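# Move bottle M9 from refrigerator bin to bench

## Task

Look for the bottle marked M9 among the four in the refrigerator's bin. If it is there, lift it out and set it upright on the bench, keep the other three upright inside the refrigerator, and close the refrigerator door. If no bottle is marked M9, leave all four inside, close the door, then press the CALL key on the operator panel until it latches down. A wrong CALL press is permanent.

## Robot and tools

ROBOT AND FRAME. Two arms, left_arm and right_arm, each ride their own carriage (left_rail, right_rail) on one floor track lying along y at x = 0. left_rail is always the one toward +y. An arm's base sits at x = 0, y = its carriage's position_m, z = 0.04 m, facing +x. All positions are in metres in a table-fixed frame: table top z = 0, +x is the direction the arms face, +y to their left, +z up. The table edge is at x = 0.17 m. Each gripper's fingers point along its own +z and open along its own y. end_effector_position is the spot between the pads when closed; fingertips reach about 33 mm past it. left_arm's fingers can fold. Grip with the outer quarter of its pads, and avoid pressing its fingertips straight into surfaces. right_arm's fingers are rigid.

execute_actions. Argument "actions" is a list holding one action, or empty to just look. An action may contain "rows", "steps", "until" and rail commands. A row is one flat list of 18 numbers in [-1, 1] covering both arms: left_arm's 6 joint numbers (shoulder pan, shoulder lift, elbow, wrist 1, wrist 2, wrist 3), its gripper position, force_limit, speed, then the same 9 for right_arm. Joint numbers are scaled offsets, not poses. They count from the Joint targets shown when the call begins, not from the previous row. 1.0 equals 1.481 rad for pan and lift and 2.222 rad for elbow and the wrists. Stated joint ranges: pan, lift, wrists ±6.283 rad, elbow ±3.142 rad. The gripper numbers are absolute settings. position +1 is fully open (140 mm), about -0.8 brings the pads together, -1 closes until blocked. force_limit runs from -1 (about 14 N) to +1 (about 58 N). speed runs from -1 (about 30 mm/s) to +1 (about 250 mm/s). Faster closing grips harder. Both start at +1. To leave a gripper alone, resend its last three numbers. Each row lasts one control step (1/30 s), with up to 15 rows. "steps" is 1 to 450 (default 15). After the rows end, each arm keeps heading for the last row's target.

Rails. {"left_rail": {"position_m": p}} sends the carriage to an absolute y position: left_rail -0.8 to 1.5 m, right_rail -1.5 to 0.8 m. speed_m_s can be 0.01 to 1 m/s. acceleration_factor can be 0.1 to 1. {"stop": true} brakes the carriage. Keep the carriages at least 0.78 m apart. After sending a position, run an action such as {"steps": n, "until": {"left_rail": {"position_status": ["!=", "moving"]}}}. Wait for arrival before aiming a gripper at a scene point. "until" reads only the rails, with "=", "!=", "<", "<=", ">" or ">=" comparisons, or {"all"/"any": {"status": "ended"}}.

move. "target" is one 18-number row, or a list of up to 15 rows. It has the same layout as above, and every row's joint offsets count from the same starting Joint targets. Joints move together, so grippers trace curves. "speed" is the top rate in rad/s of the joint with the farthest to travel: 0.01 to 3.14, default 0.5, either one value or one per target. "blend" (rad) rounds corners of a list. "stop_force" (4 to 120 N) ends an arm's path when the wrist sensor feels that much push. Use it with a low speed when approaching contact, and leave it out when moving away from something. "zero" picks whether the sensor is re-zeroed first. blocking=false returns early; then use wait or stop before sending new rows or moves.

Other tools. wait: "seconds" 0 to 10. stop: brakes a running move. zoom_image: "camera" plus "region" [x0, y0, x1, y1] in pixels, at most 504 by 504. zero_wrist_force: "arm". finished_scene: ends for good. Every tool except finished_scene can take "cameras" by name, or ["all"]. The cameras are cam_high, cam_low, cam_bench_left, cam_bench_mid, cam_bench_right, cam_left_wrist and cam_right_wrist, each 896x504.

RESULTS. Joint positions, velocities and targets come per arm as: rail (m), then the six joints (rad). end_effector_position, end_effector_quat_wxyz and velocities are in the scene frame and may be a few cm off. object_status: 0 moving, 1 blocked while opening, 2 blocked while closing (a grip, the one to check for), 3 reached the command or pads touching. position_measured is in counts: 3 open, about 75 = 100 mm, 139 = 60 mm, 200 = 20 mm, 230 = closed. Wrist force and torque are given in the gripper's own axes. Joint torques include the arm's own weight. Motor temperatures are in °C. The move: line tells how the move ended: done, off_target, held, moving or fault. "joint command not followed" means the clearance check trimmed a command. "joint sent to its limit" means a joint was stopped at its range end. Rail position_status can be moving, done, contact_stop, time_out, stopped, stopped_with_arm, stopped_for_other_arm or stopped_for_other_carriage. position_answer is taken or not_taken.

AVOID. Anything that falls off the table, or is set on the track or the metal strip, fails the job. Don't drop parts, release moving parts, or knock bottles over. Don't strike fixed or heavy objects. Arms are stiff, so aiming even slightly past a firm contact causes a fault. About 150 N on an arm, or joint torques reaching 290/290/132/47.5/47.5/47.5 N m, stop it for 10 s. Contact between the two arms, including one gripper closing on the other's fingers, can fail the job. Motors heat up when holding loads or straining: a MOTOR HOT line appears at 70 °C and brakes lock at 85 °C. Keep held bottles near the gripper's centre to limit twisting.

Each tool is called after "Request:" by a JSON object that holds its "fn" and its "kwargs".

## Session

Request:
{"fn": "execute_actions", "kwargs": {"actions": []}}

Scene clock: 0.00 s.
left_arm: end_effector_position=(+0.3563, +1.3613, +0.5790) position_measured=3 object_status=3 end_effector_quat_wxyz=(+0.000, +0.000, +1.000, +0.000) | right_arm: end_effector_position=(+0.3563, -1.2300, +0.5790) position_measured=3 object_status=3 end_effector_quat_wxyz=(+0.000, +0.000, +1.000, +0.000)
Joint positions: left_arm=[1.283 -0.281 -2.157 1.821 -1.235 -1.571 -0.281] | right_arm=[-1.309 -0.28 -2.157 1.821 -1.235 -1.571 -0.28]
Joint velocities: within noise
Joint torques (N m): no reading
Motor temperatures (°C): left_arm=[42 36 31 40 40 47] | right_arm=[40 45 31 39 41 32]
Wrist force (N): no reading
Wrist torque (N m): no reading
Wrist force, peak (N): no reading
Joint targets: left_arm=[1.283 -0.281 -2.157 1.821 -1.235 -1.571 -0.281] | right_arm=[-1.309 -0.280 -2.157 1.821 -1.235 -1.571 -0.280]
Tool commands: left_gripper/position=+1.0 left_gripper/force_limit=+1.0 left_gripper/speed=+1.0 right_gripper/position=+1.0 right_gripper/force_limit=+1.0 right_gripper/speed=+1.0
left_rail: position_m=1.283 position_status=done
right_rail: position_m=-1.309 position_status=done

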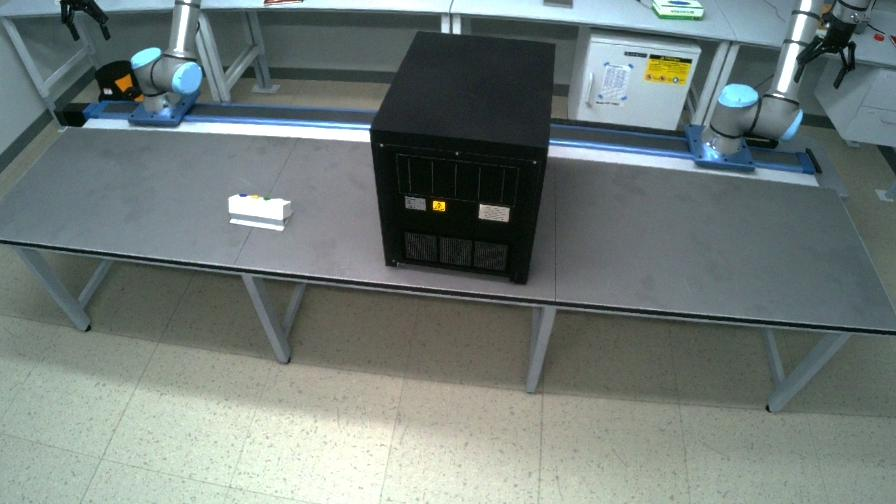

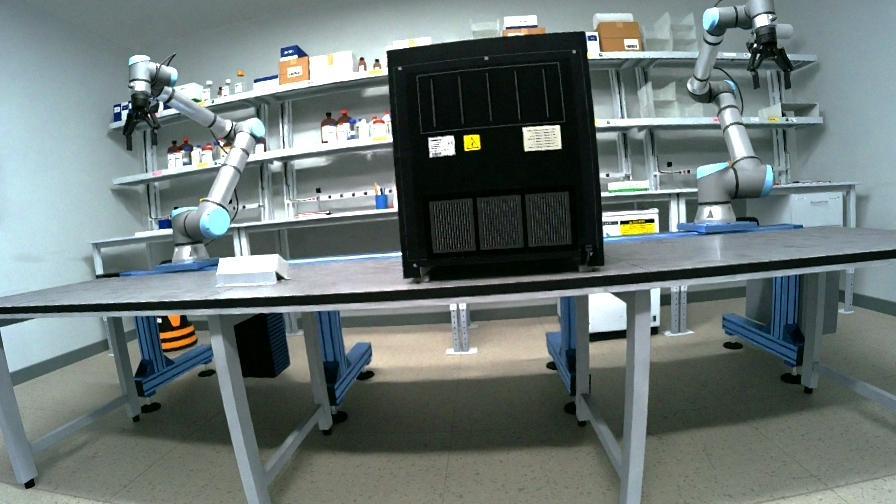

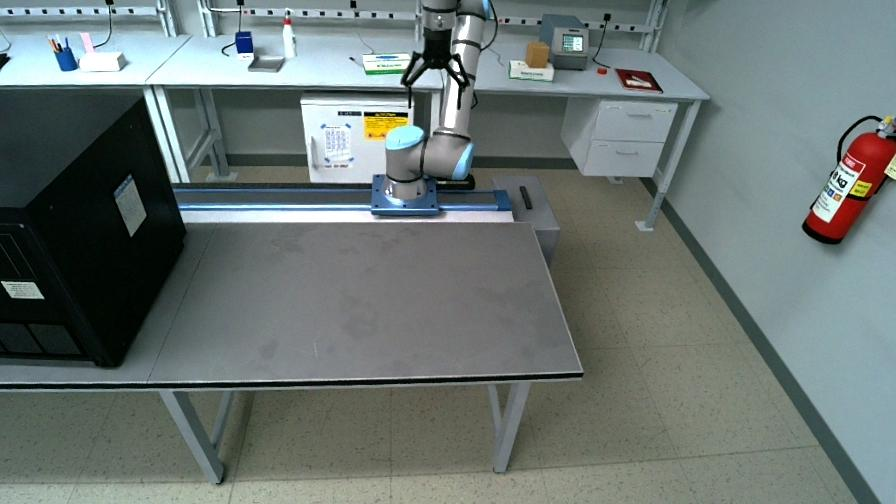

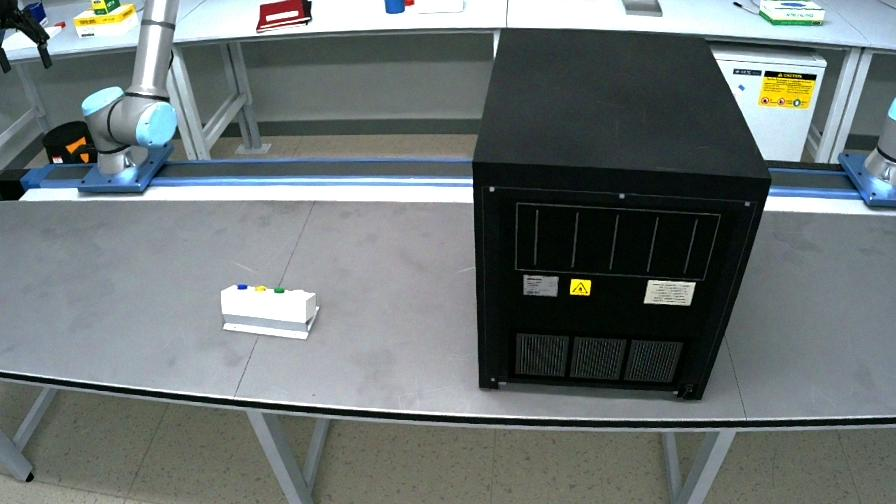

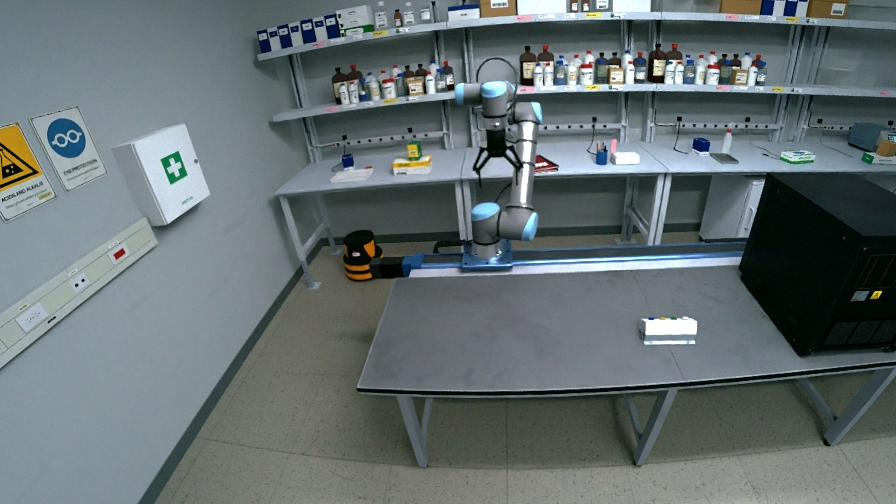

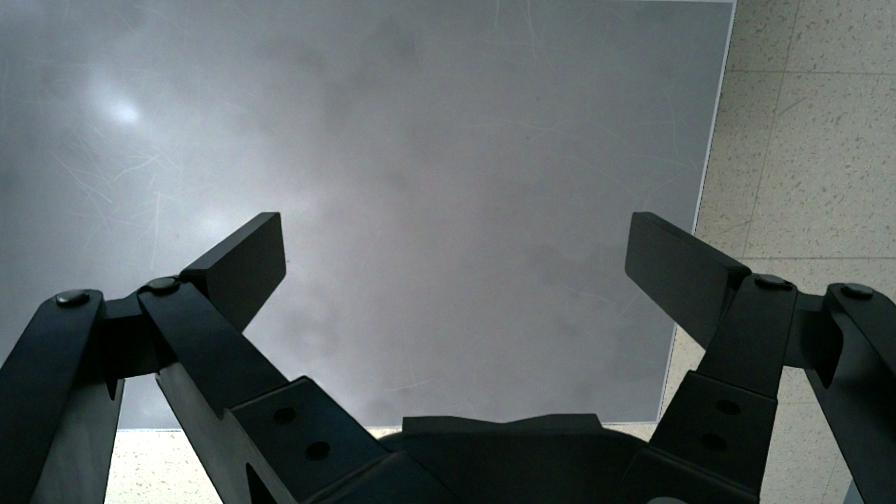

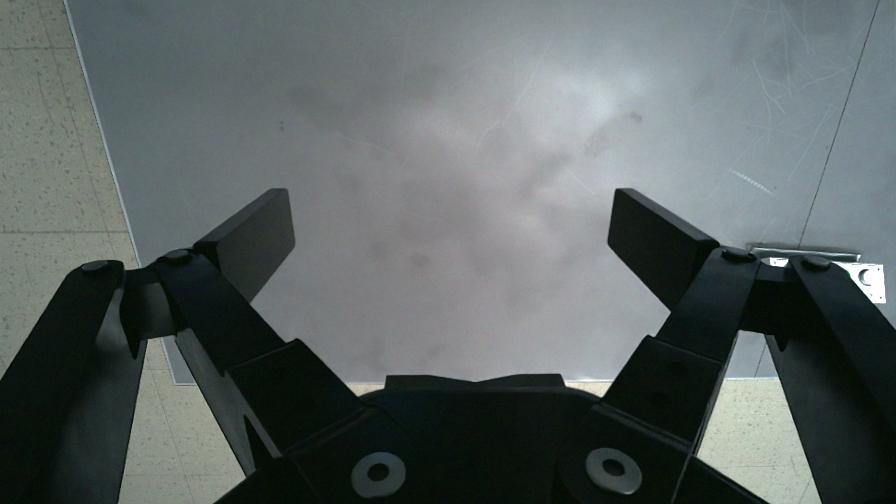

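Request:
{"fn": "move", "kwargs": {"target": [0.055,-0.2316,-0.482,0.151,0,-1,1,1,1,0,0,0,0,0,0,1,1,1], "speed": 0.8}}

Request:
{"fn": "move", "kwargs": {"target": [0,0,0,0,0,-0.287,1,1,1,0,0,0,0,0,0,1,1,1], "speed": 0.8}}

Request:
{"fn": "execute_actions", "kwargs": {"actions": [{"left_rail":{"position_m":0.2,"speed_m_s":0.5},"steps":200,"until":{"left_rail":{"position_status":["!=","moving"]}}}], "cameras": ["cam_left_wrist","cam_high"]}}

Scene clock: 91.67 s.
left_arm: end_effector_position=(-0.1966, +1.5000, +1.0945) position_measured=3 object_status=3 end_effector_quat_wxyz=(-0.112, +0.784, -0.349, +0.501) | right_arm: end_effector_position=(+0.3563, -1.2300, +0.5790) position_measured=3 object_status=3 end_effector_quat_wxyz=(+0.000, +0.000, +1.000, +0.000)
Joint positions: left_arm=[1.283 -0.199 -2.5 0.75 -0.9 -1.571 -2.502] | right_arm=[-1.309 -0.28 -2.157 1.821 -1.235 -1.571 -0.28]
Joint torques (N m): left_arm=[13.81 63.06 -9.19 -2.31 0.11 -2.07] | right_arm=[0.89 4.39 -47.45 -4.91 0.4 0]
Wrist force (N): left_arm=[1.1 -0.4 1.0] | right_arm=[0.1 0.3 -0.5]
Wrist torque (N m): left_arm=[-0.04 -0.51 0.23] | right_arm=[0.08 -0.02 0.00]
Wrist force, peak (N): left_arm=[-0.9 -0.5 2.3] | right_arm=[0.2 0.6 -0.4]
Joint targets: left_arm=[1.283 -0.199 -2.500 0.750 -0.900 -1.571 -2.502] | right_arm=[-1.309 -0.280 -2.157 1.821 -1.235 -1.571 -0.280]
left_rail: position_m=1.283 position_status=done
right_rail: position_m=-1.309 position_status=done
move: done

Scene clock: 93.27 s.
left_arm: end_effector_position=(-0.1968, +1.5000, +1.0946) position_measured=3 object_status=3 end_effector_quat_wxyz=(+0.051, +0.854, -0.086, +0.511) | right_arm: end_effector_position=(+0.3563, -1.2300, +0.5790) position_measured=3 object_status=3 end_effector_quat_wxyz=(+0.000, +0.000, +1.000, +0.000)
Joint positions: left_arm=[1.283 -0.199 -2.5 0.75 -0.9 -1.571 -3.14] | right_arm=[-1.309 -0.28 -2.157 1.821 -1.235 -1.571 -0.28]
Joint torques (N m): left_arm=[13.93 61.68 -8.7 -2.51 -0.14 -2.66] | right_arm=[-1.42 1.51 -47.67 -4.95 0.69 -0.14]
Wrist force (N): left_arm=[1.6 -0.6 1.1] | right_arm=[0.2 0.2 -0.1]
Wrist torque (N m): left_arm=[0.02 -0.60 0.27] | right_arm=[0.04 -0.04 0.00]
Wrist force, peak (N): left_arm=[1.8 -0.9 1.1] | right_arm=[0.3 0.2 -0.5]
Joint targets: left_arm=[1.283 -0.199 -2.500 0.750 -0.900 -1.571 -3.140] | right_arm=[-1.309 -0.280 -2.157 1.821 -1.235 -1.571 -0.280]
left_rail: position_m=1.283 position_status=done
right_rail: position_m=-1.309 position_status=done
move: done

Scene clock: 96.27 s.
left_arm: end_effector_position=(-0.1968, +0.4174, +1.0946) position_measured=3 object_status=3 end_effector_quat_wxyz=(+0.051, +0.854, -0.086, +0.511) | right_arm: end_effector_position=(+0.3563, -1.2300, +0.5790) position_measured=3 object_status=3 end_effector_quat_wxyz=(+0.000, +0.000, +1.000, +0.000)
Joint positions: left_arm=[0.2 -0.199 -2.5 0.75 -0.899 -1.571 -3.14] | right_arm=[-1.309 -0.28 -2.157 1.821 -1.235 -1.571 -0.28]
Joint torques (N m): left_arm=[3.28 77.65 10.73 -7.02 0.1 -2.26] | right_arm=[-0.02 4 -46.55 -4.64 0.34 -0.07]
Wrist force (N): left_arm=[1.9 -0.4 0.7] | right_arm=[0.2 0.2 -0.4]
Wrist torque (N m): left_arm=[0.04 -0.68 0.27] | right_arm=[0.05 -0.03 0.00]
Wrist force, peak (N): left_arm=[1.8 -2.5 0.6] | right_arm=[0.2 0.3 -0.6]
Joint targets: left_arm=[0.200 -0.199 -2.500 0.750 -0.900 -1.571 -3.140] | right_arm=[-1.309 -0.280 -2.157 1.821 -1.235 -1.571 -0.280]
Tool commands: left_gripper/position=+1.0 left_gripper/force_limit=+1.0 left_gripper/speed=+1.0 right_gripper/position=+1.0 right_gripper/force_limit=+1.0 right_gripper/speed=+1.0
left_rail: position_m=0.200 speed_m_s=0.50 position_status=done
right_rail: position_m=-1.309 position_status=done
camera_calibration:
cam_left_wrist: T_world_to_cam=[[-0.227491, -0.973746, 0.00820405, 0.357486], [-0.715855, 0.161518, -0.679311, 0.531203], [0.660151, -0.16041, -0.733804, 1.18355], [0, 0, 0, 1]] pos_world=[-0.319736, 0.452156, 1.22642]
Images, in order (width x height): cam_high 896x504, cam_left_wrist 896x504.

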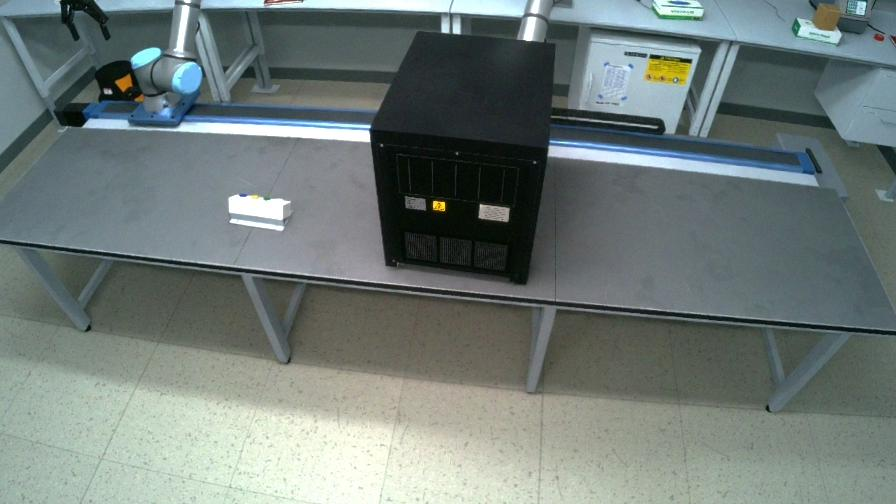

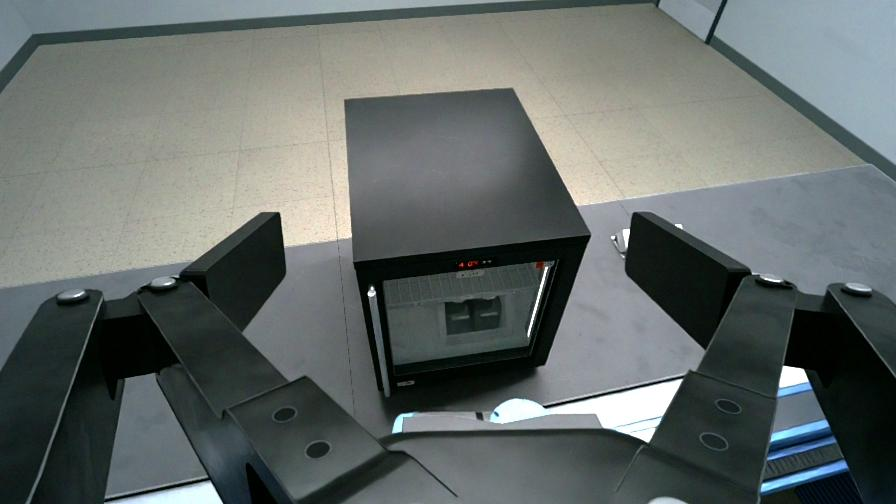

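Request:
{"fn": "zoom_image", "kwargs": {"camera": "cam_left_wrist", "region": [340, 200, 600, 400]}}

Request:
{"fn": "zoom_image", "kwargs": {"camera": "cam_left_wrist", "region": [420, 250, 560, 360]}}

Scaled by 1.938 from the camera's 896x504 image, which has a finer 1280x720 frame.

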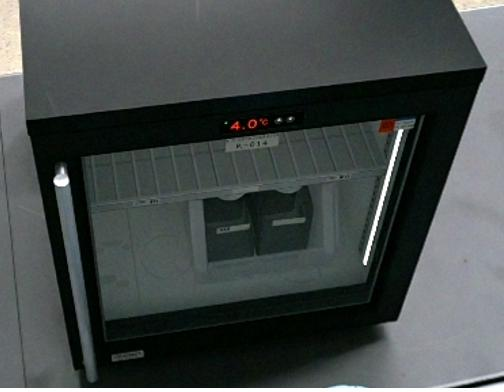

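Scaled by 3.600 from the camera's 896x504 image, which has a finer 1280x720 frame.

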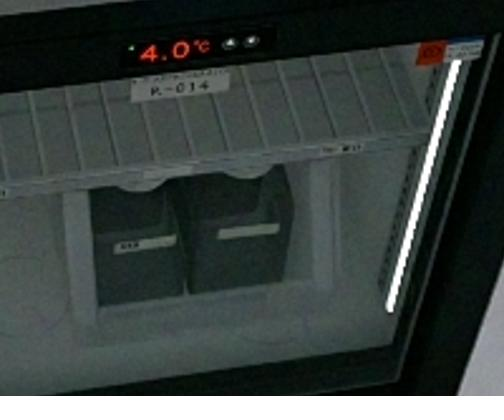

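Request:
{"fn": "execute_actions", "kwargs": {"actions": [{"left_rail":{"position_m":1.0,"speed_m_s":0.5},"steps":200,"until":{"left_rail":{"position_status":["!=","moving"]}}}]}}

Request:
{"fn": "move", "kwargs": {"target": [-0.7,0,0,-0.3,0.5,0,1,1,1,0,0,0,0,0,0,1,1,1], "speed": 0.8}}

Scene clock: 147.50 s.
left_arm: end_effector_position=(-0.1968, +1.2173, +1.0945) position_measured=3 object_status=3 end_effector_quat_wxyz=(+0.051, +0.854, -0.086, +0.511) | right_arm: end_effector_position=(+0.3563, -1.2300, +0.5790) position_measured=3 object_status=3 end_effector_quat_wxyz=(+0.000, +0.000, +1.000, +0.000)
Joint positions: left_arm=[1 -0.199 -2.5 0.75 -0.9 -1.571 -3.14] | right_arm=[-1.309 -0.28 -2.157 1.821 -1.235 -1.571 -0.28]
Joint torques (N m): left_arm=[-2.35 79.22 5.38 -6.86 0.25 -2.16] | right_arm=[-2.82 2.04 -46.93 -4.51 0.02 -0.12]
Wrist force (N): left_arm=[1.9 -0.4 0.7] | right_arm=[0.0 -0.1 -0.3]
Wrist torque (N m): left_arm=[0.05 -0.67 0.27] | right_arm=[-0.02 0.00 0.00]
Wrist force, peak (N): left_arm=[1.8 -2.4 0.5] | right_arm=[0.4 0.4 -0.3]
Joint targets: left_arm=[1.000 -0.199 -2.500 0.750 -0.900 -1.571 -3.140] | right_arm=[-1.309 -0.280 -2.157 1.821 -1.235 -1.571 -0.280]
Tool commands: left_gripper/position=+1.0 left_gripper/force_limit=+1.0 left_gripper/speed=+1.0 right_gripper/position=+1.0 right_gripper/force_limit=+1.0 right_gripper/speed=+1.0
left_rail: position_m=1.000 speed_m_s=0.50 position_status=done
right_rail: position_m=-1.309 position_status=done

Scene clock: 149.70 s.
left_arm: end_effector_position=(+0.2999, +1.5963, +1.2941) position_measured=3 object_status=3 end_effector_quat_wxyz=(+0.100, +0.679, +0.012, +0.727) | right_arm: end_effector_position=(+0.3563, -1.2300, +0.5790) position_measured=3 object_status=3 end_effector_quat_wxyz=(+0.000, +0.000, +1.000, +0.000)
Joint positions: left_arm=[1 -1.236 -2.5 0.75 -1.566 -0.46 -3.14] | right_arm=[-1.309 -0.28 -2.157 1.821 -1.235 -1.571 -0.28]
Joint torques (N m): left_arm=[-15.6 78.02 0.41 -4.04 3.36 -2.21] | right_arm=[0.37 2.38 -46.87 -5.09 0.58 0.08]
Wrist force (N): left_arm=[1.8 0.3 0.6] | right_arm=[0.2 -0.2 -0.2]
Wrist torque (N m): left_arm=[0.14 -0.80 0.31] | right_arm=[-0.03 -0.04 -0.01]
Wrist force, peak (N): left_arm=[1.4 -1.3 3.8] | right_arm=[0.3 0.3 -0.5]
Joint targets: left_arm=[1.000 -1.236 -2.500 0.750 -1.566 -0.460 -3.140] | right_arm=[-1.309 -0.280 -2.157 1.821 -1.235 -1.571 -0.280]
left_rail: position_m=1.000 speed_m_s=0.50 position_status=done
right_rail: position_m=-1.309 position_status=done
move: done

Request:
{"fn": "move", "kwargs": {"target": [-0.715,0.5,0.3,-0.6,0.533,0,1,1,1,0,0,0,0,0,0,1,1,1], "speed": 0.8}}

Request:
{"fn": "move", "kwargs": {"target": [0,0.5155,0.3346,-0.6332,0,0,1,1,1,0,0,0,0,0,0,1,1,1], "speed": 0.8, "cameras": ["cam_left_wrist","cam_high"]}}

Scene clock: 158.57 s.
left_arm: end_effector_position=(+0.1978, +0.5757, +1.1114) position_measured=3 object_status=3 end_effector_quat_wxyz=(+0.026, +0.730, +0.026, +0.683) | right_arm: end_effector_position=(+0.3563, -1.2300, +0.5790) position_measured=3 object_status=3 end_effector_quat_wxyz=(+0.000, +0.000, +1.000, +0.000)
Joint positions: left_arm=[1 -2.295 -1.759 1.416 -2.899 0.724 -3.14] | right_arm=[-1.309 -0.28 -2.157 1.821 -1.235 -1.571 -0.28]
Joint torques (N m): left_arm=[-16.54 -11.71 -30.29 -0.36 3.53 -1.83] | right_arm=[0.43 -0.53 -46.43 -4.45 0.21 -0.12]
Wrist force (N): left_arm=[1.8 -0.5 0.6] | right_arm=[-0.1 0.1 -0.2]
Wrist torque (N m): left_arm=[0.03 -0.70 0.29] | right_arm=[0.02 0.03 0.00]
Wrist force, peak (N): left_arm=[0.7 -4.6 -5.0] | right_arm=[0.3 0.3 -0.6]
Joint targets: left_arm=[1.000 -2.295 -1.759 1.417 -2.899 0.724 -3.140] | right_arm=[-1.309 -0.280 -2.157 1.821 -1.235 -1.571 -0.280]
left_rail: position_m=1.000 speed_m_s=0.50 position_status=done
right_rail: position_m=-1.309 position_status=done
move: done

Scene clock: 161.13 s.
left_arm: end_effector_position=(+0.1004, +0.4658, +0.3297) position_measured=3 object_status=3 end_effector_quat_wxyz=(-0.001, +0.707, +0.000, +0.707) | right_arm: end_effector_position=(+0.3563, -1.2300, +0.5790) position_measured=3 object_status=3 end_effector_quat_wxyz=(+0.000, +0.000, +1.000, +0.000)
Joint positions: left_arm=[1 -2.295 -0.996 2.16 -4.306 0.724 -3.14] | right_arm=[-1.309 -0.28 -2.157 1.821 -1.235 -1.571 -0.28]
Joint torques (N m): left_arm=[-4.9 -52.72 -4.23 -0.79 3.39 -1.8] | right_arm=[0.98 0.81 -48.37 -4.32 0.4 0.23]
Wrist force (N): left_arm=[1.6 -0.3 1.2] | right_arm=[0.2 0.1 0.1]
Wrist torque (N m): left_arm=[0.05 -0.72 0.33] | right_arm=[0.03 -0.04 -0.01]
Wrist force, peak (N): left_arm=[5.1 -2.5 2.5] | right_arm=[0.4 -0.4 -0.5]
Joint targets: left_arm=[1.000 -2.295 -0.996 2.160 -4.306 0.724 -3.140] | right_arm=[-1.309 -0.280 -2.157 1.821 -1.235 -1.571 -0.280]
left_rail: position_m=1.000 speed_m_s=0.50 position_status=done
right_rail: position_m=-1.309 position_status=done
move: done
camera_calibration:
cam_left_wrist: T_world_to_cam=[[-0.0305824, -0.999508, -0.00697132, 0.475651], [-0.325804, 0.0165619, -0.945292, 0.332682], [0.944943, -0.026638, -0.32615, 0.208572], [0, 0, 0, 1]] pos_world=[-0.0741525, 0.475463, 0.385823]
Images, in order (width x height): cam_high 896x504, cam_left_wrist 896x504.

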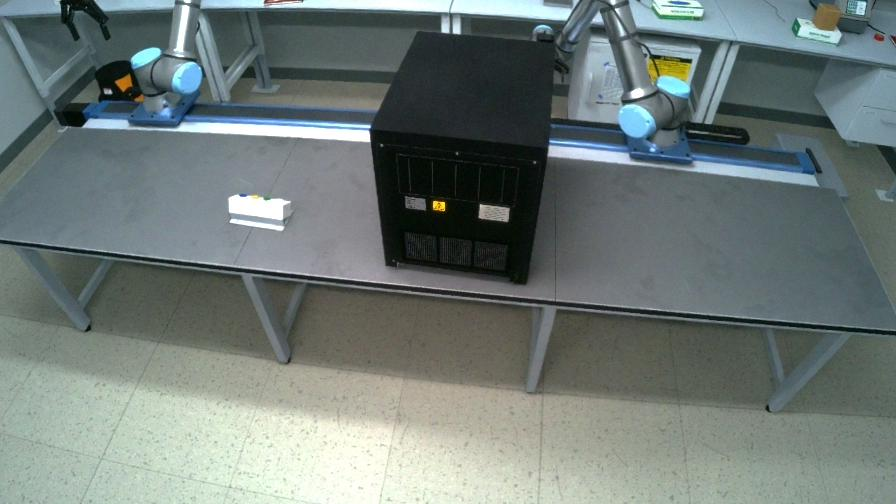

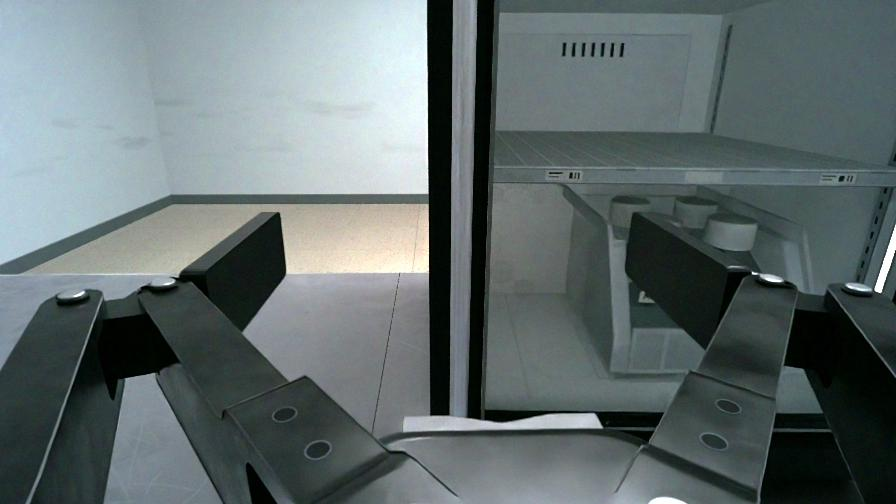

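Request:
{"fn": "move", "kwargs": {"target": [0.1209,-0.0143,0.0245,-0.0148,-0.0806,0,1,1,1,0,0,0,0,0,0,1,1,1], "speed": 0.3, "cameras": ["cam_left_wrist"]}}

Scene clock: 173.43 s.
left_arm: end_effector_position=(+0.2141, +0.4560, +0.3294) position_measured=3 object_status=3 end_effector_quat_wxyz=(-0.001, +0.707, +0.000, +0.707) | right_arm: end_effector_position=(+0.3563, -1.2300, +0.5790) position_measured=3 object_status=3 end_effector_quat_wxyz=(+0.000, +0.000, +1.000, +0.000)
Joint positions: left_arm=[1 -2.116 -1.017 2.214 -4.339 0.546 -3.14] | right_arm=[-1.309 -0.28 -2.157 1.821 -1.235 -1.571 -0.28]
Joint torques (N m): left_arm=[15.96 -68.6 -3.42 -1.66 -4.14 -1.65] | right_arm=[-0.06 2 -47.25 -4.56 0.67 0.1]
Wrist force (N): left_arm=[1.8 -0.3 0.7] | right_arm=[0.1 0.2 -0.3]
Wrist torque (N m): left_arm=[0.05 -0.77 0.38] | right_arm=[0.06 -0.01 -0.01]
Wrist force, peak (N): left_arm=[1.9 0.0 2.6] | right_arm=[0.2 0.6 -0.1]
Joint targets: left_arm=[1.000 -2.116 -1.017 2.214 -4.339 0.545 -3.140] | right_arm=[-1.309 -0.280 -2.157 1.821 -1.235 -1.571 -0.280]
left_rail: position_m=1.000 speed_m_s=0.50 position_status=done
right_rail: position_m=-1.309 position_status=done
move: done
camera_calibration:
cam_left_wrist: T_world_to_cam=[[-0.0305841, -0.999506, -0.00729429, 0.469451], [-0.325584, 0.0168618, -0.945363, 0.369356], [0.945018, -0.0265381, -0.325939, 0.100703], [0, 0, 0, 1]] pos_world=[0.0394482, 0.465664, 0.385422]
Images, in order (width x height): cam_left_wrist 896x504.

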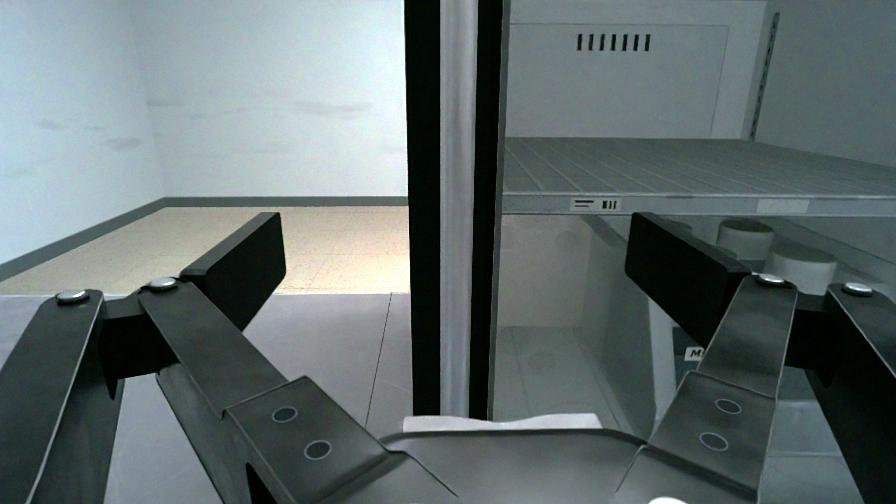

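Request:
{"fn": "move", "kwargs": {"target": [0.0299,-0.001,0.0018,-0.001,-0.0198,0,1,1,1,0,0,0,0,0,0,1,1,1], "speed": 0.1, "stop_force": 10}}

Request:
{"fn": "execute_actions", "kwargs": {"actions": [{"rows":[[0,0,0,0,0,0,-1,-1,-1,0,0,0,0,0,0,1,1,1]],"steps":160}], "cameras": ["cam_left_wrist"]}}

Scene clock: 186.53 s.
left_arm: end_effector_position=(+0.2395, +0.4528, +0.3294) position_measured=3 object_status=3 end_effector_quat_wxyz=(-0.001, +0.707, +0.000, +0.707) | right_arm: end_effector_position=(+0.3563, -1.2300, +0.5790) position_measured=3 object_status=3 end_effector_quat_wxyz=(+0.000, +0.000, +1.000, +0.000)
Joint positions: left_arm=[1 -2.072 -1.018 2.218 -4.341 0.501 -3.14] | right_arm=[-1.309 -0.28 -2.157 1.821 -1.235 -1.571 -0.28]
Joint torques (N m): left_arm=[14.76 -69.34 -3.47 -2.06 -3.84 -1.53] | right_arm=[-0.74 2 -47.59 -4.38 0.83 0.04]
Wrist force (N): left_arm=[1.9 -0.3 1.1] | right_arm=[-0.1 0.3 -0.1]
Wrist torque (N m): left_arm=[0.08 -0.80 0.40] | right_arm=[0.07 0.02 -0.01]
Wrist force, peak (N): left_arm=[2.4 -0.1 1.1] | right_arm=[-0.1 0.7 0.3]
Joint targets: left_arm=[1.000 -2.072 -1.018 2.218 -4.341 0.501 -3.140] | right_arm=[-1.309 -0.280 -2.157 1.821 -1.235 -1.571 -0.280]
left_rail: position_m=1.000 speed_m_s=0.50 position_status=done
right_rail: position_m=-1.309 position_status=done
move: done

Scene clock: 192.07 s.
left_arm: end_effector_position=(+0.2395, +0.4529, +0.3294) position_measured=203 object_status=2 end_effector_quat_wxyz=(-0.001, +0.707, +0.000, +0.707) | right_arm: end_effector_position=(+0.3563, -1.2300, +0.5790) position_measured=3 object_status=3 end_effector_quat_wxyz=(+0.000, +0.000, +1.000, +0.000)
Joint positions: left_arm=[1 -2.072 -1.018 2.218 -4.341 0.501 -3.14] | right_arm=[-1.309 -0.28 -2.157 1.821 -1.235 -1.571 -0.28]
Joint torques (N m): left_arm=[2.36 -54.07 -35.62 4.59 -12.16 -1.39] | right_arm=[-0.47 0.86 -47.68 -4.17 0.4 0.03]
Wrist force (N): left_arm=[6.4 -25.0 -5.4] | right_arm=[0.2 0.4 -0.3]
Wrist torque (N m): left_arm=[0.42 -0.74 0.35] | right_arm=[0.09 -0.05 0.00]
Wrist force, peak (N): left_arm=[6.5 -25.4 -5.2] | right_arm=[-0.1 0.7 0.0]
Joint targets: left_arm=[1.000 -2.072 -1.018 2.218 -4.341 0.501 -3.140] | right_arm=[-1.309 -0.280 -2.157 1.821 -1.235 -1.571 -0.280]
left_rail: position_m=1.000 speed_m_s=0.50 position_status=done
right_rail: position_m=-1.309 position_status=done
camera_calibration:
cam_left_wrist: T_world_to_cam=[[-0.0302366, -0.999514, -0.00752444, 0.4671], [-0.325466, 0.0169628, -0.945401, 0.37764], [0.94507, -0.0261367, -0.325821, 0.0763791], [0, 0, 0, 1]] pos_world=[0.064849, 0.462464, 0.385422]
Images, in order (width x height): cam_left_wrist 896x504.

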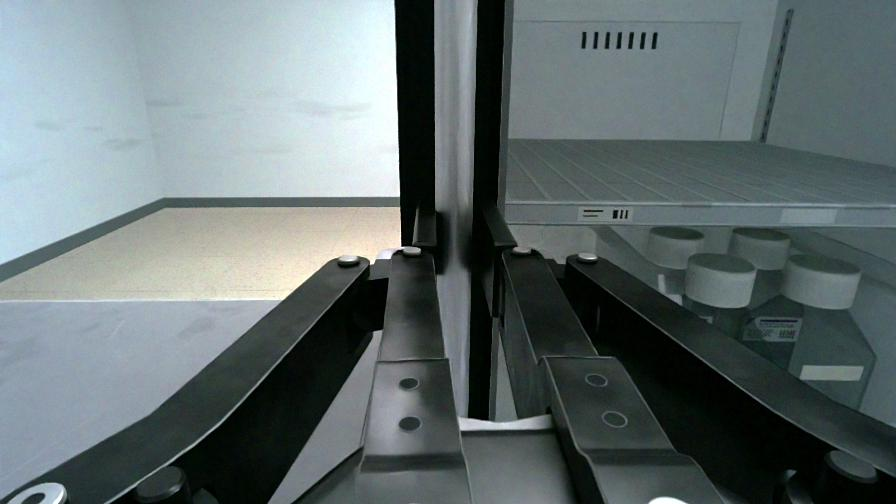

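Request:
{"fn": "move", "kwargs": {"target": [[-0.0167,0.0221,-0.0374,0.0224,0.0505,0,-1,-1,-1,0,0,0,0,0,0,1,1,1],[-0.0303,0.0759,-0.1223,0.0715,0.1381,0,-1,-1,-1,0,0,0,0,0,0,1,1,1],[-0.0253,0.1396,-0.2184,0.125,0.2133,0,-1,-1,-1,0,0,0,0,0,0,1,1,1]], "blend": [0.02,0.02,0], "speed": 0.15, "cameras": ["cam_left_wrist","cam_high"]}}

Scene clock: 215.73 s.
left_arm: end_effector_position=(+0.0648, +0.3961, +0.3295) position_measured=203 object_status=2 end_effector_quat_wxyz=(-0.154, +0.691, +0.153, +0.690) | right_arm: end_effector_position=(+0.3563, -1.2300, +0.5790) position_measured=3 object_status=3 end_effector_quat_wxyz=(+0.000, +0.000, +1.000, +0.000)
Joint positions: left_arm=[1 -2.109 -0.812 1.733 -4.064 0.975 -3.14] | right_arm=[-1.309 -0.28 -2.157 1.821 -1.235 -1.571 -0.28]
Joint torques (N m): left_arm=[31.68 -63.4 -52.26 8.47 -23.53 -1.18] | right_arm=[-0.91 1.75 -46.95 -4.03 0.62 0.14]
Wrist force (N): left_arm=[10.5 -77.2 -2.3] | right_arm=[-0.2 -0.1 0.0]
Wrist torque (N m): left_arm=[0.93 -0.66 0.36] | right_arm=[-0.02 0.04 -0.01]
Wrist force, peak (N): left_arm=[26.8 -123.2 -4.3] | right_arm=[0.7 0.1 -0.4]
Joint targets: left_arm=[1.000 -2.109 -0.811 1.733 -4.064 0.975 -3.140] | right_arm=[-1.309 -0.280 -2.157 1.821 -1.235 -1.571 -0.280]
left_rail: position_m=1.000 speed_m_s=0.50 position_status=done
right_rail: position_m=-1.309 position_status=done
move: done
camera_calibration:
cam_left_wrist: T_world_to_cam=[[0.394844, -0.918721, -0.00705355, 0.345457], [-0.302379, -0.122698, -0.945258, 0.375659], [0.867563, 0.375363, -0.326248, 0.0861058], [0, 0, 0, 1]] pos_world=[-0.0975126, 0.33115, 0.385623]
Images, in order (width x height): cam_high 896x504, cam_left_wrist 896x504.

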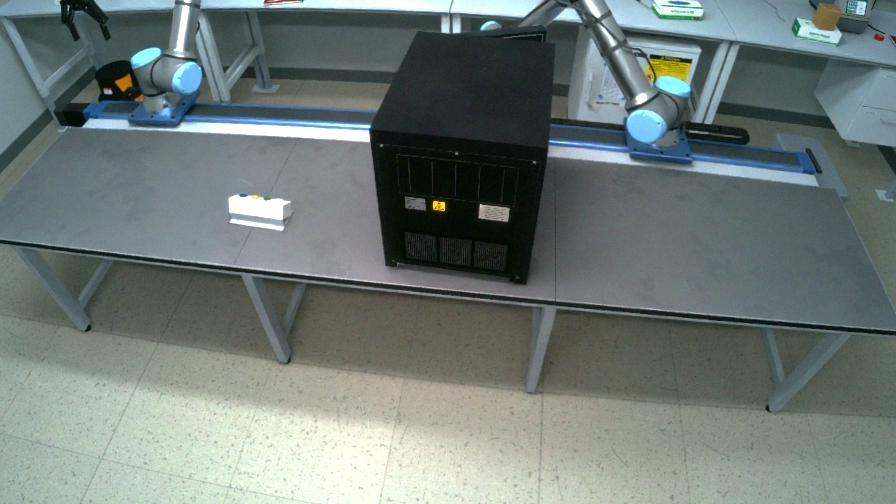

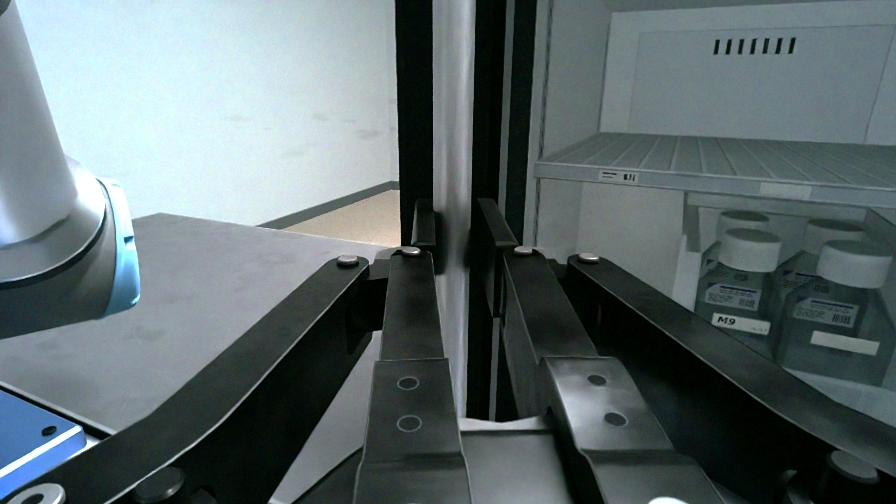

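Request:
{"fn": "zoom_image", "kwargs": {"camera": "cam_left_wrist", "region": [660, 180, 896, 420]}}

Request:
{"fn": "move", "kwargs": {"target": [-0.003,-0.0024,0.0036,-0.002,0.002,0,-1,-1,-1,0,0,0,0,0,0,1,1,1], "speed": 0.1}}

Scaled by 2.100 from the camera's 896x504 image, which has a finer 1280x720 frame.

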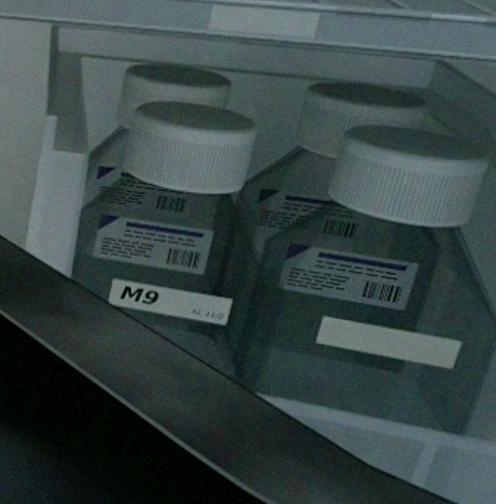

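Scene clock: 225.83 s.
left_arm: end_effector_position=(+0.0633, +0.4000, +0.3295) position_measured=204 object_status=2 end_effector_quat_wxyz=(-0.154, +0.690, +0.153, +0.690) | right_arm: end_effector_position=(+0.3563, -1.2300, +0.5790) position_measured=3 object_status=3 end_effector_quat_wxyz=(+0.000, +0.000, +1.000, +0.000)
Joint positions: left_arm=[1 -2.113 -0.815 1.741 -4.068 0.98 -3.14] | right_arm=[-1.309 -0.28 -2.157 1.821 -1.235 -1.571 -0.28]
Joint torques (N m): left_arm=[-14.1 -90.69 -14.17 -0.85 3.67 -0.87] | right_arm=[-0.23 2.05 -47.86 -4.3 0.75 0.13]
Wrist force (N): left_arm=[1.6 -0.4 0.4] | right_arm=[0.1 0.1 -0.3]
Wrist torque (N m): left_arm=[0.06 -0.80 0.32] | right_arm=[0.03 -0.03 0.00]
Wrist force, peak (N): left_arm=[10.2 -76.9 -2.4] | right_arm=[0.5 0.4 -0.2]
Joint targets: left_arm=[1.000 -2.114 -0.815 1.741 -4.068 0.980 -3.140] | right_arm=[-1.309 -0.280 -2.157 1.821 -1.235 -1.571 -0.280]
left_rail: position_m=1.000 speed_m_s=0.50 position_status=done
right_rail: position_m=-1.309 position_status=done
move: done

Request:
{"fn": "execute_actions", "kwargs": {"actions": [{"rows":[[0,0,0,0,0,0,-0.3,-1,-1,0,0,0,0,0,0,1,1,1]],"steps":60}]}}

Request:
{"fn": "move", "kwargs": {"target": [-0.0527,0.0634,-0.0931,0.051,0.035,0,-0.3,-1,-1,0,0,0,0,0,0,1,1,1], "speed": 0.3, "cameras": ["cam_left_wrist"]}}

Request:
{"fn": "execute_actions", "kwargs": {"actions": [{"left_rail":{"position_m":1.3,"speed_m_s":0.3},"steps":200,"until":{"left_rail":{"position_status":["!=","moving"]}}}]}}

Scene clock: 299.70 s.
left_arm: end_effector_position=(+0.0632, +0.4003, +0.3295) position_measured=167 object_status=3 end_effector_quat_wxyz=(-0.154, +0.690, +0.153, +0.690) | right_arm: end_effector_position=(+0.3563, -1.2300, +0.5790) position_measured=3 object_status=3 end_effector_quat_wxyz=(+0.000, +0.000, +1.000, +0.000)
Joint positions: left_arm=[1 -2.114 -0.815 1.741 -4.068 0.98 -3.14] | right_arm=[-1.309 -0.28 -2.157 1.821 -1.235 -1.571 -0.28]
Joint torques (N m): left_arm=[-15.18 -90.98 -13.39 -0.57 3.43 -0.08] | right_arm=[-1.7 5.02 -48.06 -4.16 0.45 0.27]
Wrist force (N): left_arm=[-1.3 4.4 -0.2] | right_arm=[0.1 0.2 -0.1]
Wrist torque (N m): left_arm=[1.15 -0.16 0.32] | right_arm=[0.06 -0.02 -0.01]
Wrist force, peak (N): left_arm=[-1.3 5.0 0.1] | right_arm=[0.0 0.6 -0.3]
Joint targets: left_arm=[1.000 -2.114 -0.815 1.741 -4.068 0.980 -3.140] | right_arm=[-1.309 -0.280 -2.157 1.821 -1.235 -1.571 -0.280]
left_rail: position_m=1.000 speed_m_s=0.50 position_status=done
right_rail: position_m=-1.309 position_status=done

Scene clock: 301.03 s.
left_arm: end_effector_position=(-0.0458, +0.3490, +0.3299) position_measured=167 object_status=3 end_effector_quat_wxyz=(-0.154, +0.690, +0.153, +0.690) | right_arm: end_effector_position=(+0.3563, -1.2300, +0.5790) position_measured=3 object_status=3 end_effector_quat_wxyz=(+0.000, +0.000, +1.000, +0.000)
Joint positions: left_arm=[1 -2.192 -0.721 1.535 -3.955 1.057 -3.14] | right_arm=[-1.309 -0.28 -2.157 1.821 -1.235 -1.571 -0.28]
Joint torques (N m): left_arm=[-15.44 -82.57 -42.84 6.3 3.89 -0.25] | right_arm=[-1.98 4.25 -47.77 -4.17 0.41 -0.04]
Wrist force (N): left_arm=[-1.1 4.4 0.5] | right_arm=[-0.1 0.3 -0.3]
Wrist torque (N m): left_arm=[1.12 -0.10 0.33] | right_arm=[0.07 0.03 -0.01]
Wrist force, peak (N): left_arm=[-1.4 4.6 1.5] | right_arm=[0.3 0.5 -0.4]
Joint targets: left_arm=[1.000 -2.192 -0.721 1.534 -3.955 1.058 -3.140] | right_arm=[-1.309 -0.280 -2.157 1.821 -1.235 -1.571 -0.280]
left_rail: position_m=1.000 speed_m_s=0.50 position_status=done
right_rail: position_m=-1.309 position_status=done
move: done
camera_calibration:
cam_left_wrist: T_world_to_cam=[[0.394832, -0.918725, -0.00725646, 0.345934], [-0.302172, -0.122395, -0.945363, 0.336718], [0.86764, 0.375452, -0.325938, 0.199705], [0, 0, 0, 1]] pos_world=[-0.208112, 0.284051, 0.385922]
Images, in order (width x height): cam_left_wrist 896x504.

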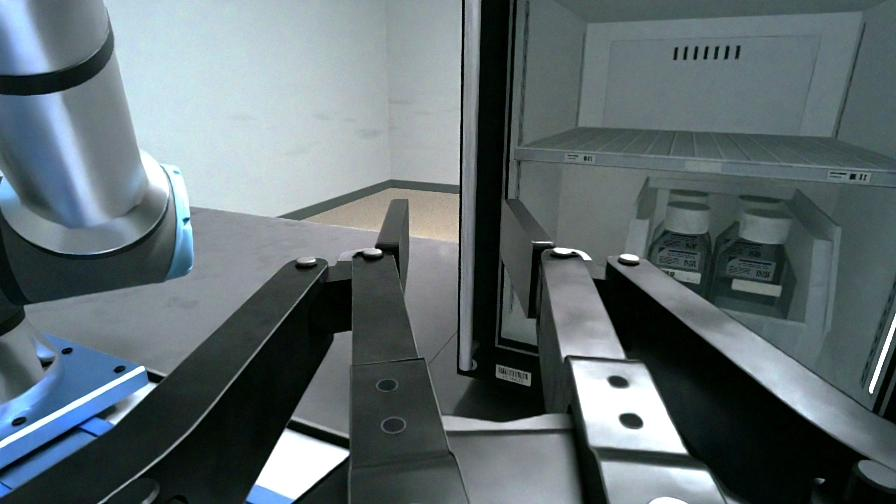

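Scene clock: 302.63 s.
left_arm: end_effector_position=(-0.0460, +0.6489, +0.3299) position_measured=167 object_status=3 end_effector_quat_wxyz=(-0.154, +0.690, +0.153, +0.690) | right_arm: end_effector_position=(+0.3563, -1.2300, +0.5790) position_measured=3 object_status=3 end_effector_quat_wxyz=(+0.000, +0.000, +1.000, +0.000)
Joint positions: left_arm=[1.3 -2.192 -0.721 1.534 -3.955 1.058 -3.14] | right_arm=[-1.309 -0.28 -2.157 1.821 -1.235 -1.571 -0.28]
Joint torques (N m): left_arm=[-5.88 -86.54 -34.86 3.67 0.35 -0.19] | right_arm=[-1.63 -0.05 -46.95 -3.99 0.32 0.12]
Wrist force (N): left_arm=[-0.9 4.0 0.3] | right_arm=[-0.1 0.0 -0.3]
Wrist torque (N m): left_arm=[1.02 -0.14 0.33] | right_arm=[0.02 0.01 -0.01]
Wrist force, peak (N): left_arm=[-1.1 6.3 -0.4] | right_arm=[0.3 0.5 -0.1]
Joint targets: left_arm=[1.300 -2.192 -0.721 1.534 -3.955 1.058 -3.140] | right_arm=[-1.309 -0.280 -2.157 1.821 -1.235 -1.571 -0.280]
Tool commands: left_gripper/position=-0.3 left_gripper/force_limit=-1.0 left_gripper/speed=-1.0 right_gripper/position=+1.0 right_gripper/force_limit=+1.0 right_gripper/speed=+1.0
left_rail: position_m=1.300 speed_m_s=0.30 position_status=done
right_rail: position_m=-1.309 position_status=done

Request:
{"fn": "move", "kwargs": {"target": [0.449,-0.2708,0.4415,-0.261,-0.2993,0,-1,-1,-1,0,0,0,0,0,0,1,1,1], "speed": 0.6}}

Request:
{"fn": "move", "kwargs": {"target": [0,0,0,0,-0.9033,0,-1,-1,-1,0,0,0,0,0,0,1,1,1], "speed": 0.8, "cameras": ["cam_left_wrist","cam_high"]}}

Scene clock: 310.70 s.
left_arm: end_effector_position=(+0.4987, +1.0851, +0.3301) position_measured=230 object_status=3 end_effector_quat_wxyz=(-0.154, +0.690, +0.153, +0.690) | right_arm: end_effector_position=(+0.3563, -1.2300, +0.5790) position_measured=3 object_status=3 end_effector_quat_wxyz=(+0.000, +0.000, +1.000, +0.000)
Joint positions: left_arm=[1.3 -1.527 -1.122 2.515 -4.534 0.393 -3.14] | right_arm=[-1.309 -0.28 -2.157 1.821 -1.235 -1.571 -0.28]
Joint torques (N m): left_arm=[15.22 -51.88 6.02 -2.11 -3.98 -0.17] | right_arm=[1.42 1.83 -47.49 -3.92 0.95 0]
Wrist force (N): left_arm=[-1.4 4.1 0.2] | right_arm=[0.0 -0.1 0.0]
Wrist torque (N m): left_arm=[1.11 -0.05 0.34] | right_arm=[-0.01 0.00 -0.01]
Wrist force, peak (N): left_arm=[-1.8 5.2 -0.8] | right_arm=[0.4 0.3 -0.6]
Joint targets: left_arm=[1.300 -1.527 -1.122 2.515 -4.535 0.393 -3.140] | right_arm=[-1.309 -0.280 -2.157 1.821 -1.235 -1.571 -0.280]
left_rail: position_m=1.300 speed_m_s=0.30 position_status=done
right_rail: position_m=-1.309 position_status=done
move: done

Scene clock: 314.03 s.
left_arm: end_effector_position=(+0.1905, +0.6007, +0.3301) position_measured=230 object_status=3 end_effector_quat_wxyz=(+0.499, +0.500, -0.500, +0.501) | right_arm: end_effector_position=(+0.3563, -1.2300, +0.5790) position_measured=3 object_status=3 end_effector_quat_wxyz=(+0.000, +0.000, +1.000, +0.000)
Joint positions: left_arm=[1.3 -1.527 -1.122 2.515 -4.535 -1.614 -3.14] | right_arm=[-1.309 -0.28 -2.157 1.821 -1.235 -1.571 -0.28]
Joint torques (N m): left_arm=[13.58 -51.68 -1.75 -0.3 -3.54 -0.08] | right_arm=[-0.32 2.08 -47.56 -3.65 0.68 -0.11]
Wrist force (N): left_arm=[-1.1 4.1 0.5] | right_arm=[-0.1 0.1 -0.2]
Wrist torque (N m): left_arm=[1.08 -0.08 0.32] | right_arm=[0.02 0.02 -0.01]
Wrist force, peak (N): left_arm=[-1.0 5.2 0.5] | right_arm=[0.1 0.6 -0.5]
Joint targets: left_arm=[1.300 -1.527 -1.122 2.515 -4.535 -1.615 -3.140] | right_arm=[-1.309 -0.280 -2.157 1.821 -1.235 -1.571 -0.280]
left_rail: position_m=1.300 speed_m_s=0.30 position_status=done
right_rail: position_m=-1.309 position_status=done
move: done
camera_calibration:
cam_left_wrist: T_world_to_cam=[[-0.999524, 0.0300128, -0.00717238, 0.179466], [0.0165607, 0.325604, -0.945361, 0.109255], [-0.0260376, -0.94503, -0.325946, 0.863794], [0, 0, 0, 1]] pos_world=[0.200062, 0.775351, 0.386123]
Images, in order (width x height): cam_high 896x504, cam_left_wrist 896x504.

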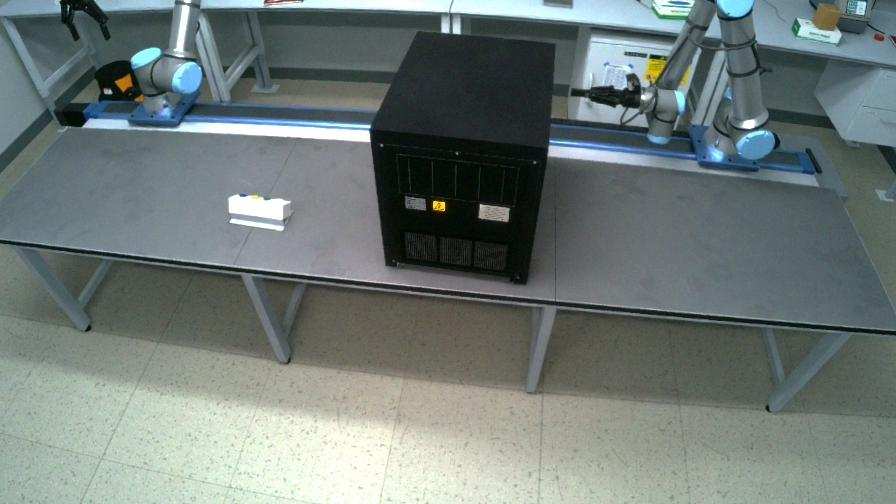

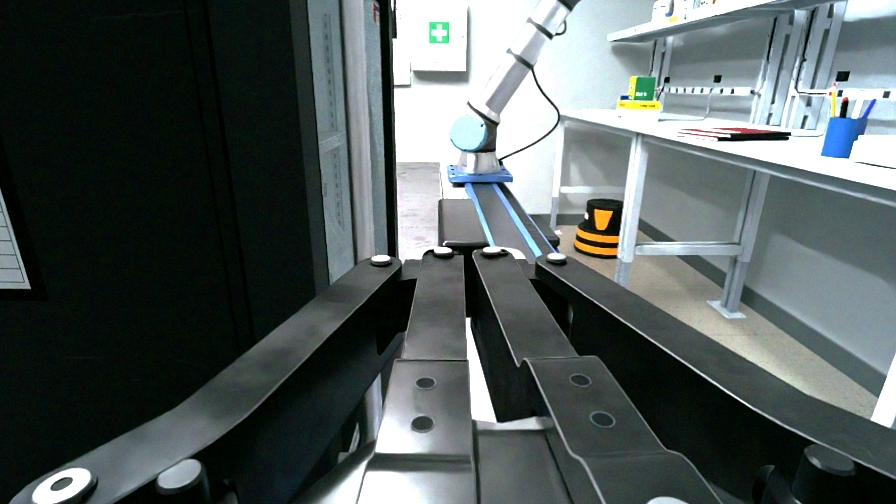

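Request:
{"fn": "zoom_image", "kwargs": {"camera": "cam_left_wrist", "region": [280, 0, 500, 260]}}

Scaled by 1.938 from the camera's 896x504 image, which has a finer 1280x720 frame.

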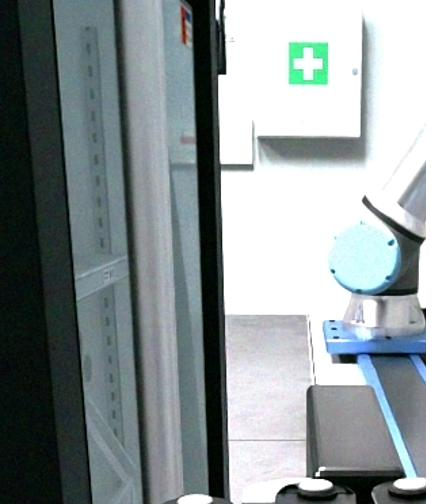

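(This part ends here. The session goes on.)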